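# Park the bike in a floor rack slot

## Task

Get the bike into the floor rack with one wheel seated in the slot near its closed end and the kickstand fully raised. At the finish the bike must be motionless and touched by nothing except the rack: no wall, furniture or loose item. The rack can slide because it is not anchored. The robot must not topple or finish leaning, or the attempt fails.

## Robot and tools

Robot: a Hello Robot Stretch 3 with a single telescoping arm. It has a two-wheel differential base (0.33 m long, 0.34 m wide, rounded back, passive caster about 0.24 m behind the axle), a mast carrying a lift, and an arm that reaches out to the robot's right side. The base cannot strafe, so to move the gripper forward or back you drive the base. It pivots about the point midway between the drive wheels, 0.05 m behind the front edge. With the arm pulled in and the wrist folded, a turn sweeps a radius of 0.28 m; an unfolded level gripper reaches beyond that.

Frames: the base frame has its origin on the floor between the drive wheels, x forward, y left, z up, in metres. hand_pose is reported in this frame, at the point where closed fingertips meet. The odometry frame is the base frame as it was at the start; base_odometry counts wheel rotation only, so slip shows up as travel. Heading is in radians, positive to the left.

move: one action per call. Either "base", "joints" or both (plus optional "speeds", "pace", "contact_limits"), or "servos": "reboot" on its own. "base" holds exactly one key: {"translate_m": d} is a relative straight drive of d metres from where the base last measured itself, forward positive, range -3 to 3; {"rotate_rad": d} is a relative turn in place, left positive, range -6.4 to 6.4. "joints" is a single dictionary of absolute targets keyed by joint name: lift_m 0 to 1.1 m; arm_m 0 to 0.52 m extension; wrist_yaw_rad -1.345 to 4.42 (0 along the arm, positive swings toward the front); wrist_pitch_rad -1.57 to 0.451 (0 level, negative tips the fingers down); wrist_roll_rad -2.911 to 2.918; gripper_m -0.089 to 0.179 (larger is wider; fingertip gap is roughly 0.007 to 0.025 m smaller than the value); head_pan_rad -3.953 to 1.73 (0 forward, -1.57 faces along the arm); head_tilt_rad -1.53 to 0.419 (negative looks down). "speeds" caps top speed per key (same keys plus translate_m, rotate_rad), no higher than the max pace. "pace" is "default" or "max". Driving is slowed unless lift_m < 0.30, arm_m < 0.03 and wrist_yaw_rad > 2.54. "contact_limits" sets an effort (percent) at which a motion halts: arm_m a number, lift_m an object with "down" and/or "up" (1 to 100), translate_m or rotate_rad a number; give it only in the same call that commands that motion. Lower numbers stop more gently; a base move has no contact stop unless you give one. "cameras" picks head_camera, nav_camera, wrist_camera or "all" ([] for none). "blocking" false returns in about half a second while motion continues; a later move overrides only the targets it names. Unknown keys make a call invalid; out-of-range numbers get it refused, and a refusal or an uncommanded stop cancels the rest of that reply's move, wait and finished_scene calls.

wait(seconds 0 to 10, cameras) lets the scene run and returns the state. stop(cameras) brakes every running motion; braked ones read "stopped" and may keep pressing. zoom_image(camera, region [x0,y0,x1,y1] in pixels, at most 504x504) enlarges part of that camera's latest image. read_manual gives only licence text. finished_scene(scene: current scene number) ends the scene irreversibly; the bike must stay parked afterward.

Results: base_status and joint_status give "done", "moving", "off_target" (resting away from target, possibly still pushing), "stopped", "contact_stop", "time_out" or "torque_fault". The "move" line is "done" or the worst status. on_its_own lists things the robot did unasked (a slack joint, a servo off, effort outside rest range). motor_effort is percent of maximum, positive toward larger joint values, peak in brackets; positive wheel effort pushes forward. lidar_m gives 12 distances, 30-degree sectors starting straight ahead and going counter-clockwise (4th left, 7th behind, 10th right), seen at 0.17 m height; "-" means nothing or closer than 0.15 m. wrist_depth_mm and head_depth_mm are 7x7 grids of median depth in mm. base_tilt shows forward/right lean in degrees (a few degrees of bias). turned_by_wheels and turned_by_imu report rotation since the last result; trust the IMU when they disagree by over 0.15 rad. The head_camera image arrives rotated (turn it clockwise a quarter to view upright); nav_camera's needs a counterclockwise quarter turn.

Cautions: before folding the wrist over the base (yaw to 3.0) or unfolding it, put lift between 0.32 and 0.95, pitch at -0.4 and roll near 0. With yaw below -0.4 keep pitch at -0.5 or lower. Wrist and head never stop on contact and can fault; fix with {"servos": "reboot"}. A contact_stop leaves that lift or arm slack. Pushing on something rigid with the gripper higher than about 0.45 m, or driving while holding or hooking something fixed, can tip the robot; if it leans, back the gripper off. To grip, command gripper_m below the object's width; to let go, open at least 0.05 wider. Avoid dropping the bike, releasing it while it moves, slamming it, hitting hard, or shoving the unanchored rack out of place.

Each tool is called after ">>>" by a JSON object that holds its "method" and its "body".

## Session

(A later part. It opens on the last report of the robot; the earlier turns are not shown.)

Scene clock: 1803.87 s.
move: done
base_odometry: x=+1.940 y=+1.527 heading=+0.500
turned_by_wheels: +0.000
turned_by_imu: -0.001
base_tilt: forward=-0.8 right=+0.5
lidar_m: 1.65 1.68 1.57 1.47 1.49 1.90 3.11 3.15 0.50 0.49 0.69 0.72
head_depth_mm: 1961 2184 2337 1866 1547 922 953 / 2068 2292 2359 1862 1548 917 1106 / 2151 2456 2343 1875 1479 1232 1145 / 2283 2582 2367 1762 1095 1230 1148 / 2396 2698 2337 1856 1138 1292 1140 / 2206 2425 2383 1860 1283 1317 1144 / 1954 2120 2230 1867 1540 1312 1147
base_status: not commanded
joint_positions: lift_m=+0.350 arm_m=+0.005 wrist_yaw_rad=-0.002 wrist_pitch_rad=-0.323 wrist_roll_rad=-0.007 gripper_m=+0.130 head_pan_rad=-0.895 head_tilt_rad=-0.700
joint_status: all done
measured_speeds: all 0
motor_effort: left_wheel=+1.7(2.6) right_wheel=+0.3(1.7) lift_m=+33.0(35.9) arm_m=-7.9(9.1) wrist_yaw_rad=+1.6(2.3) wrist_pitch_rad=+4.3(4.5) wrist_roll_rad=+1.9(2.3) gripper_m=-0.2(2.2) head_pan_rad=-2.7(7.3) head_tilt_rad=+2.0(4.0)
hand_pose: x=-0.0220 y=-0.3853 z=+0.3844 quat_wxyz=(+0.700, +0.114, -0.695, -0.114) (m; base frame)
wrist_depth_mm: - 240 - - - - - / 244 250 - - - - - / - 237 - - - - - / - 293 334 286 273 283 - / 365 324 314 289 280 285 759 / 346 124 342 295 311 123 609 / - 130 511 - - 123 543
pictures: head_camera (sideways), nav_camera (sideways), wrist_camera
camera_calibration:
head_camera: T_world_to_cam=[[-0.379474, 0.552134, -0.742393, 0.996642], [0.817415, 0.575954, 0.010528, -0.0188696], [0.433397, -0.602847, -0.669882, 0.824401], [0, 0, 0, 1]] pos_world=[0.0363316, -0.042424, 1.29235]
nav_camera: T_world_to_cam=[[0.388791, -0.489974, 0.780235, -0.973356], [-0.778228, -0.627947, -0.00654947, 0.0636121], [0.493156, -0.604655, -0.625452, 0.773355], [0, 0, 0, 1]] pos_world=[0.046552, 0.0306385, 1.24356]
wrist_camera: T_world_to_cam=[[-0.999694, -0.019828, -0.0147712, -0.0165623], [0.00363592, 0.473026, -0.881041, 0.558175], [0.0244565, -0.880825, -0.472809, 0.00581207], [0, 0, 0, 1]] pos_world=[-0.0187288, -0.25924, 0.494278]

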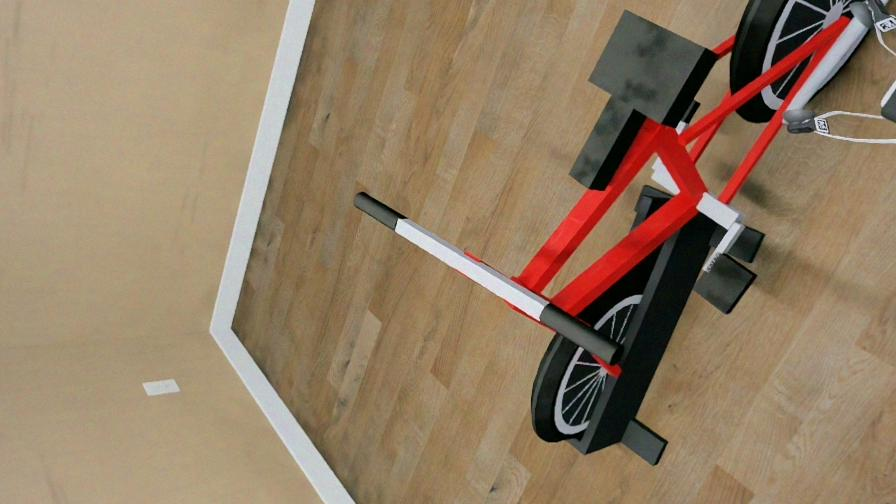

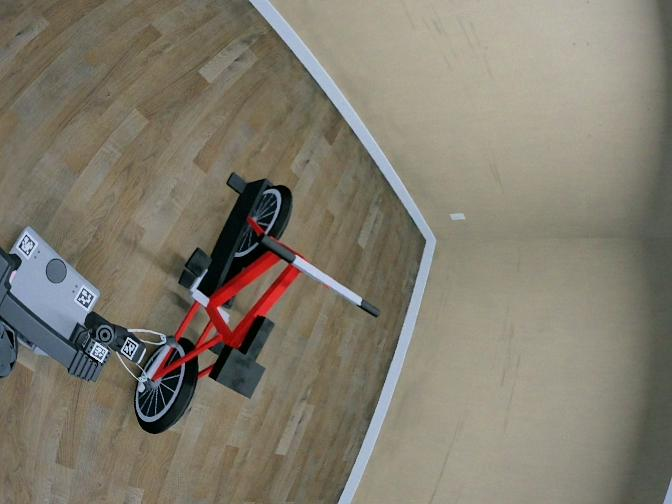

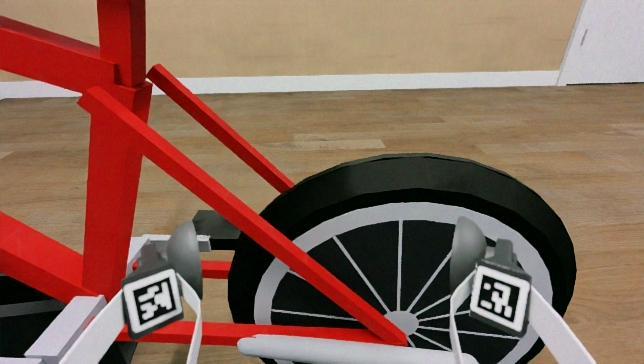

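>>> {"method": "move", "body": {"joints": {"wrist_pitch_rad": -0.4, "gripper_m": 0.0}, "cameras": []}}

>>> {"method": "move", "body": {"joints": {"wrist_yaw_rad": 3.0}, "cameras": []}}

>>> {"method": "move", "body": {"base": {"rotate_rad": 0.5}, "joints": {"lift_m": 0.26}, "cameras": []}}

>>> {"method": "move", "body": {"base": {"translate_m": 0.7}, "pace": "max", "cameras": []}}

>>> {"method": "move", "body": {"base": {"rotate_rad": -0.6}, "joints": {"head_pan_rad": -1.3, "head_tilt_rad": -0.7}}}

Scene clock: 1820.60 s.
move: done
base_odometry: x=+1.940 y=+1.527 heading=+0.500
turned_by_wheels: +0.000
turned_by_imu: -0.001
base_tilt: forward=-0.8 right=+0.5
lidar_m: 1.66 1.68 1.57 1.47 1.49 1.90 3.11 3.17 0.51 0.49 0.68 0.72
head_depth_mm: 1948 2211 2325 1863 1534 930 950 / 2063 2298 2342 1868 1552 916 1082 / 2152 2459 2376 1868 1473 1228 1152 / 2269 2605 2365 1812 1096 1222 1150 / 2398 2719 2354 1861 1135 1285 1149 / 2240 2426 2357 1855 1279 1321 1151 / 1963 2117 2230 1859 1507 1312 1147
base_status: not commanded
joint_positions: lift_m=+0.350 arm_m=+0.005 wrist_yaw_rad=-0.002 wrist_pitch_rad=-0.413 wrist_roll_rad=-0.007 gripper_m=+0.000 head_pan_rad=-0.900 head_tilt_rad=-0.700
joint_status: all done
measured_speeds: all 0
motor_effort: left_wheel=+1.7(2.8) right_wheel=+0.9(1.4) lift_m=+31.1(33.9) arm_m=-2.7(5.0) wrist_yaw_rad=+2.0(2.4) wrist_pitch_rad=+2.3(3.9) wrist_roll_rad=+1.8(2.2) gripper_m=-1.4(100.0) head_pan_rad=-2.2(3.6) head_tilt_rad=+2.1(3.4)
hand_pose: x=-0.0220 y=-0.3749 z=+0.3637 quat_wxyz=(+0.694, +0.145, -0.690, -0.146) (m; base frame)
wrist_depth_mm: 227 277 - - - - - / - 252 - - - - - / - 276 - 338 267 - - / 849 442 449 284 277 279 848 / 344 407 446 151 - 313 651 / 328 549 126 131 126 354 574 / 330 501 491 420 127 487 498
pictures: none
No camera images: "cameras" was empty.

Scene clock: 1823.10 s.
move: done
base_odometry: x=+1.940 y=+1.527 heading=+0.500
turned_by_wheels: +0.000
turned_by_imu: +0.000
base_tilt: forward=-0.8 right=+0.6
lidar_m: 1.66 1.68 1.58 1.47 1.49 1.91 3.12 3.14 0.51 0.49 0.68 0.72
head_depth_mm: 1943 2185 2328 1870 1544 932 968 / 2065 2291 2368 1860 1552 922 1105 / 2126 2448 2392 1862 1466 1235 1145 / 2256 2567 2380 1827 1099 1219 1150 / 2370 2685 2340 1852 1139 1291 1147 / 2219 2440 2341 1890 1277 1315 1145 / 1969 2112 2238 1853 1513 1320 1141
base_status: not commanded
joint_positions: lift_m=+0.350 arm_m=+0.005 wrist_yaw_rad=+2.998 wrist_pitch_rad=-0.413 wrist_roll_rad=-0.007 gripper_m=+0.000 head_pan_rad=-0.900 head_tilt_rad=-0.700
joint_status: all done
measured_speeds: all 0
motor_effort: left_wheel=+1.6(2.7) right_wheel=+0.7(1.4) lift_m=+26.9(31.2) arm_m=-0.5(3.5) wrist_yaw_rad=+1.8(6.2) wrist_pitch_rad=+2.3(2.4) wrist_roll_rad=+1.8(2.3) gripper_m=-1.8(3.3) head_pan_rad=-2.4(3.6) head_tilt_rad=+1.3(3.3)
hand_pose: x=+0.0110 y=+0.0727 z=+0.3637 quat_wxyz=(+0.194, +0.698, +0.096, +0.682) (m; base frame)
wrist_depth_mm: - 138 - - - - - / - 148 - - - - - / - 164 - - - - - / 848 187 758 848 839 830 835 / 694 657 213 686 670 685 678 / 573 583 217 131 560 586 571 / 502 519 291 341 487 499 495
pictures: none
No camera images: "cameras" was empty.

Scene clock: 1825.00 s.
move: done
base_odometry: x=+1.940 y=+1.527 heading=+1.000
turned_by_wheels: +0.499
turned_by_imu: +0.504
base_tilt: forward=-0.8 right=+0.5
lidar_m: 1.68 1.59 1.47 1.48 1.86 3.11 3.15 0.51 0.49 0.68 0.71 1.66
head_depth_mm: 2108 2471 2349 1869 1445 1050 1128 / 1936 2259 2362 1863 1120 1192 1131 / 1813 2065 2269 1866 1271 1309 1145 / 1699 1931 2185 1865 1487 1319 1147 / 1601 1797 2060 1855 1548 1321 1149 / 1504 1692 1920 1869 1541 1319 1149 / 1415 1585 1788 1869 1543 1318 1151
base_status: done
joint_positions: lift_m=+0.260 arm_m=+0.005 wrist_yaw_rad=+2.998 wrist_pitch_rad=-0.415 wrist_roll_rad=-0.007 gripper_m=+0.000 head_pan_rad=-0.900 head_tilt_rad=-0.700
joint_status: all done
measured_speeds: all 0
motor_effort: left_wheel=-7.7(12.4) right_wheel=+13.2(15.0) lift_m=+25.5(27.8) arm_m=+0.4(1.8) wrist_yaw_rad=+1.8(2.5) wrist_pitch_rad=+2.6(2.7) wrist_roll_rad=+1.8(2.2) gripper_m=-1.5(3.1) head_pan_rad=-2.5(3.6) head_tilt_rad=+0.4(3.4)
hand_pose: x=+0.0109 y=+0.0725 z=+0.2734 quat_wxyz=(+0.195, +0.698, +0.096, +0.682) (m; base frame)
wrist_depth_mm: - 138 - - - - - / - 149 - - - - - / 895 164 782 877 890 888 871 / 705 641 614 695 684 690 675 / 565 552 212 563 555 560 557 / 475 285 218 131 454 475 469 / 246 245 240 239 398 407 407
pictures: none
No camera images: "cameras" was empty.

Scene clock: 1828.67 s.
move: done
base_odometry: x=+2.319 y=+2.116 heading=+0.999
turned_by_wheels: +0.000
turned_by_imu: +0.004
base_tilt: forward=-0.8 right=+0.5
lidar_m: 1.02 1.29 1.20 1.21 1.53 3.22 1.20 0.99 0.81 1.65 1.10 1.01
head_depth_mm: 1256 1484 1791 1878 1554 1327 1147 / 1155 1348 1619 1821 1530 1317 1144 / 1085 1251 1475 1717 1547 1320 1147 / 1013 1159 1335 1606 1550 1319 1142 / 950 1076 1242 1446 1543 1321 1144 / 902 1013 1148 1327 1484 1321 1142 / 849 950 1075 1230 1430 1309 1140
base_status: done
joint_positions: lift_m=+0.260 arm_m=+0.005 wrist_yaw_rad=+2.999 wrist_pitch_rad=-0.415 wrist_roll_rad=-0.007 gripper_m=+0.000 head_pan_rad=-0.900 head_tilt_rad=-0.700
joint_status: not commanded
measured_speeds: all 0
motor_effort: left_wheel=-7.6(8.0) right_wheel=+9.2(19.0) lift_m=+26.6(27.1) arm_m=+2.3(3.3) wrist_yaw_rad=+0.9(1.9) wrist_pitch_rad=+2.6(2.8) wrist_roll_rad=+2.0(2.3) gripper_m=-2.5(3.7) head_pan_rad=-1.5(3.2) head_tilt_rad=+1.8(3.3)
hand_pose: x=+0.0107 y=+0.0725 z=+0.2734 quat_wxyz=(+0.195, +0.698, +0.097, +0.682) (m; base frame)
wrist_depth_mm: - 138 - - - - - / - 149 - - - - - / 891 164 792 887 887 883 872 / 688 642 632 684 688 675 678 / 553 554 213 562 563 557 553 / 476 286 216 131 462 469 471 / 247 248 241 239 400 408 407
pictures: none
No camera images: "cameras" was empty.

Scene clock: 1830.73 s.
move: done
base_odometry: x=+2.319 y=+2.116 heading=+0.400
turned_by_wheels: -0.599
turned_by_imu: -0.607
base_tilt: forward=-0.8 right=+0.5
lidar_m: 1.01 1.01 1.22 1.20 1.20 1.44 2.71 3.78 0.99 0.81 0.81 1.13
head_depth_mm: 2222 2559 2357 1711 1361 1317 1150 / 2212 2544 2379 1782 1362 1323 1145 / 2245 2534 2351 1869 1335 1327 1147 / 2247 2526 2366 1860 1322 1321 1149 / 2242 2561 2340 1856 1512 1322 1149 / 2218 2522 2371 1866 1555 1323 1147 / 2213 2513 2368 1864 1545 1313 1139
base_status: done
joint_positions: lift_m=+0.260 arm_m=+0.005 wrist_yaw_rad=+2.999 wrist_pitch_rad=-0.415 wrist_roll_rad=-0.007 gripper_m=+0.000 head_pan_rad=-1.305 head_tilt_rad=-0.700
joint_status: all done
measured_speeds: all 0
motor_effort: left_wheel=+10.6(12.7) right_wheel=-10.0(14.6) lift_m=+27.1(27.5) arm_m=+4.0(4.2) wrist_yaw_rad=+1.2(1.9) wrist_pitch_rad=+2.7(2.8) wrist_roll_rad=+1.8(2.3) gripper_m=-0.8(3.4) head_pan_rad=+2.8(4.7) head_tilt_rad=+1.4(3.4)
hand_pose: x=+0.0107 y=+0.0725 z=+0.2734 quat_wxyz=(+0.195, +0.698, +0.097, +0.682) (m; base frame)
wrist_depth_mm: - 138 - - - - - / - 148 - - - - - / 923 164 815 886 877 876 823 / 703 626 615 685 685 685 680 / 568 546 213 562 560 563 553 / 480 285 219 131 454 470 474 / 245 246 239 239 397 407 408
pictures: head_camera (sideways), nav_camera (sideways), wrist_camera
camera_calibration:
head_camera: T_world_to_cam=[[-0.128398, 0.657274, -0.742633, 0.995443], [0.979089, 0.203161, 0.0105291, -0.019869], [0.157795, -0.725752, -0.669615, 0.825687], [0, 0, 0, 1]] pos_world=[0.0169777, -0.0509984, 1.29235]
nav_camera: T_world_to_cam=[[0.161624, -0.603932, 0.780477, -0.972287], [-0.963822, -0.266464, -0.00659791, 0.0647385], [0.211954, -0.751175, -0.62515, 0.77467], [0, 0, 0, 1]] pos_world=[0.055347, 0.0119678, 1.24356]
wrist_camera: T_world_to_cam=[[0.992374, -0.122112, -0.01681, 0.0101206], [-0.0812579, -0.545535, -0.834139, 0.30567], [0.0926879, 0.829144, -0.551297, 0.252336], [0, 0, 0, 1]] pos_world=[-0.00859385, -0.0412336, 0.394254]

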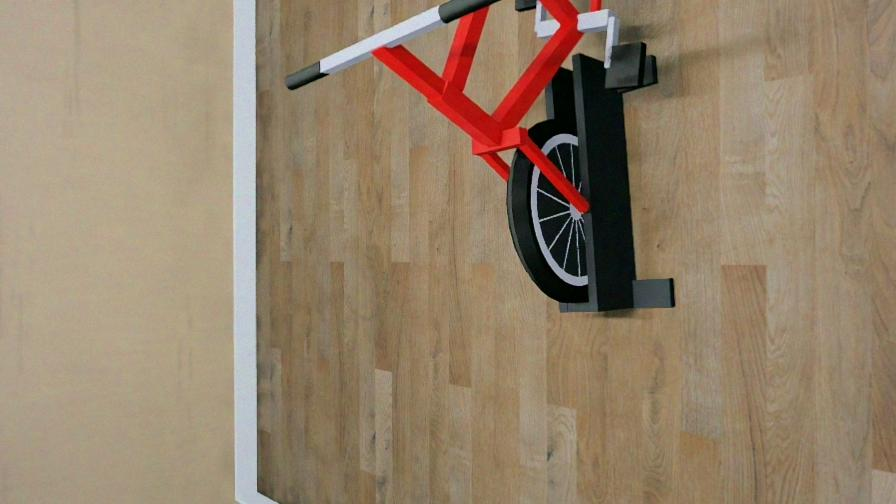

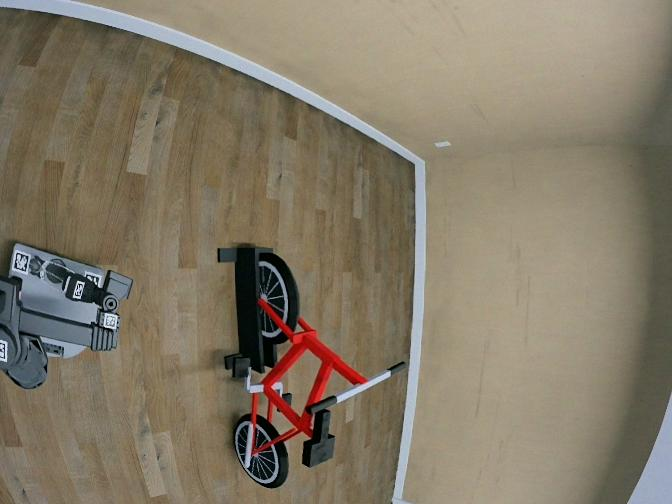

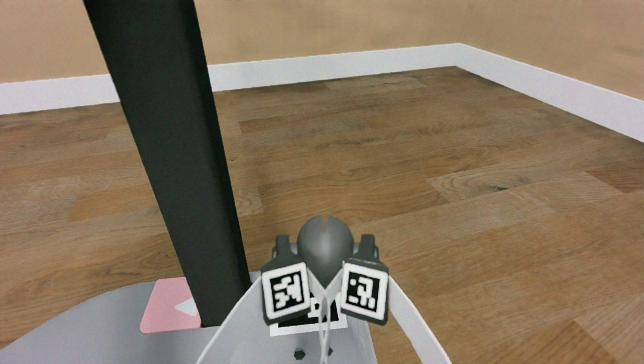

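>>> {"method": "move", "body": {"base": {"translate_m": 0.55}, "pace": "max", "joints": {"head_pan_rad": -2.1, "head_tilt_rad": -0.75}, "cameras": ["head_camera", "nav_camera"]}}

>>> {"method": "zoom_image", "body": {"camera": "head_camera", "region": [350, 0, 850, 500]}}

Scene clock: 1843.47 s.
move: done
base_odometry: x=+2.825 y=+2.330 heading=+0.400
turned_by_wheels: +0.000
turned_by_imu: +0.002
base_tilt: forward=-0.7 right=+0.5
lidar_m: 0.47 0.47 0.57 1.07 1.31 1.58 2.99 1.33 0.84 2.47 0.85 0.53
head_depth_mm: 3883 2854 2140 1784 1495 1292 1135 / 3720 2869 1598 1742 1510 1292 1131 / 3478 2840 1664 1636 1495 1285 1131 / 3174 2821 2122 1411 1501 1281 1127 / 2809 2888 2172 1714 1392 1289 1131 / 2599 2721 2166 1771 1454 1283 1134 / 2375 2614 2180 1750 1488 1282 1137
base_status: done
joint_positions: lift_m=+0.260 arm_m=+0.005 wrist_yaw_rad=+2.999 wrist_pitch_rad=-0.415 wrist_roll_rad=-0.006 gripper_m=+0.000 head_pan_rad=-2.101 head_tilt_rad=-0.750
joint_status: all done
measured_speeds: all 0
motor_effort: left_wheel=+3.1(16.1) right_wheel=+1.0(8.8) lift_m=+28.0(28.6) arm_m=+4.5(4.9) wrist_yaw_rad=+0.7(1.7) wrist_pitch_rad=+2.6(2.8) wrist_roll_rad=+2.1(2.3) gripper_m=-2.5(3.6) head_pan_rad=+3.6(4.1) head_tilt_rad=-4.1(7.1)
hand_pose: x=+0.0107 y=+0.0725 z=+0.2734 quat_wxyz=(+0.195, +0.698, +0.097, +0.682) (m; base frame)
wrist_depth_mm: - 138 - - - - - / - 149 - - - - - / 911 164 814 888 823 - - / 699 624 635 683 689 645 - / 567 550 212 552 558 557 - / 477 283 217 131 454 467 459 / 248 246 239 240 401 409 409
pictures: head_camera (sideways), nav_camera (sideways)
camera_calibration:
head_camera: T_world_to_cam=[[0.398528, 0.582665, -0.708292, 0.9475], [0.829562, -0.558366, 0.00743081, -0.0148982], [-0.391156, -0.590533, -0.705881, 0.87621], [0, 0, 0, 1]] pos_world=[-0.0225109, -0.0429624, 1.28972]
nav_camera: T_world_to_cam=[[-0.338101, -0.570863, 0.7482, -0.927109], [-0.864229, 0.503054, -0.00671165, 0.0642638], [-0.372554, -0.648885, -0.663439, 0.827985], [0, 0, 0, 1]] pos_world=[0.0505512, -0.0243128, 1.24341]

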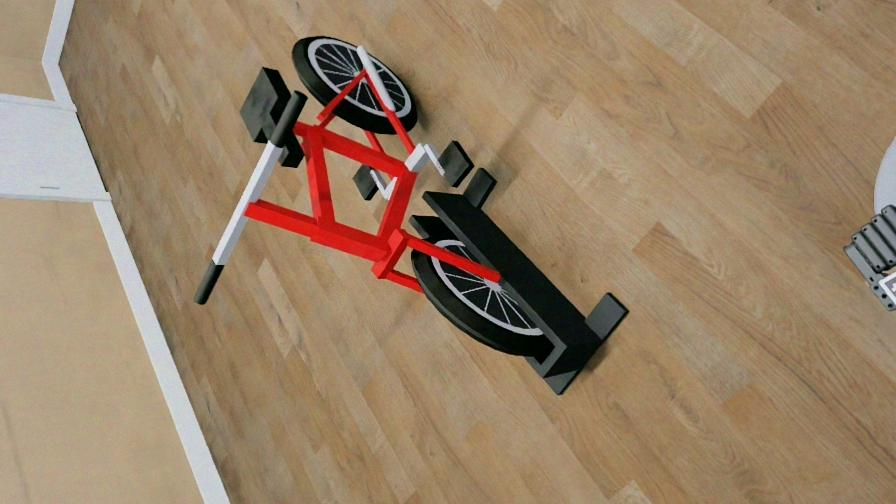

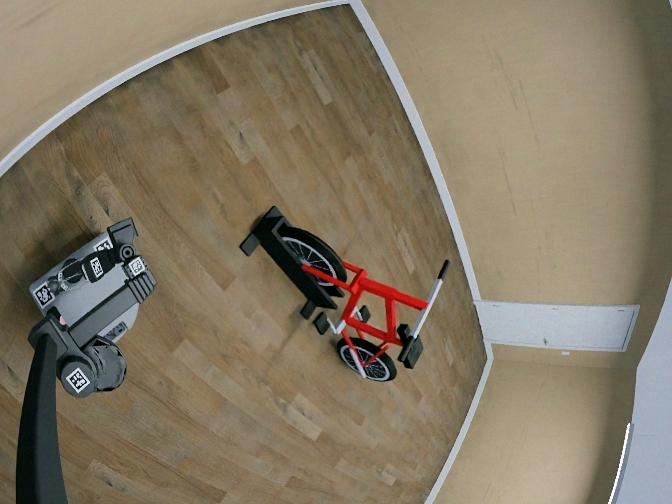

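Scaled by 1.008 from the camera's 896x504 image, which has a finer 1280x720 frame.

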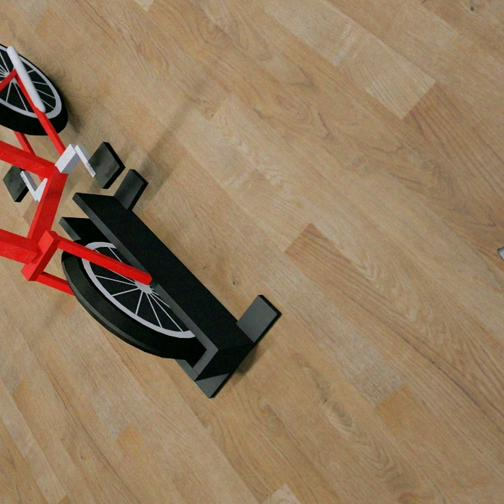

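>>> {"method": "zoom_image", "body": {"camera": "head_camera", "region": [400, 160, 640, 400]}}

Scaled by 2.100 from the camera's 896x504 image, which has a finer 1280x720 frame.

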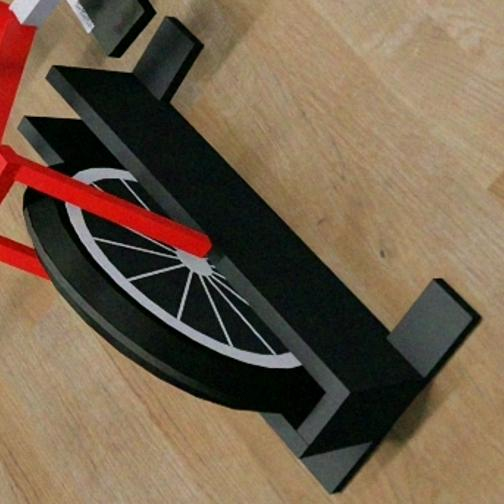

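>>> {"method": "zoom_image", "body": {"camera": "head_camera", "region": [230, 20, 490, 220]}}

Scaled by 1.938 from the camera's 896x504 image, which has a finer 1280x720 frame.

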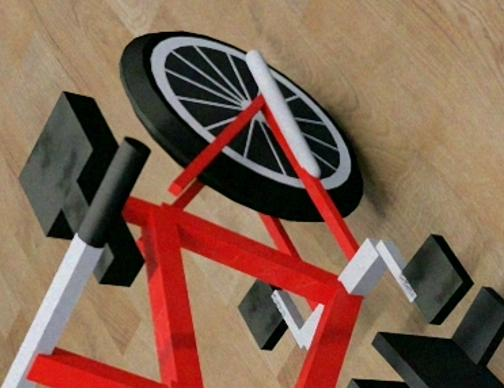

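>>> {"method": "finished_scene", "body": {"scene": 1}}

The scene is finished: the task was done.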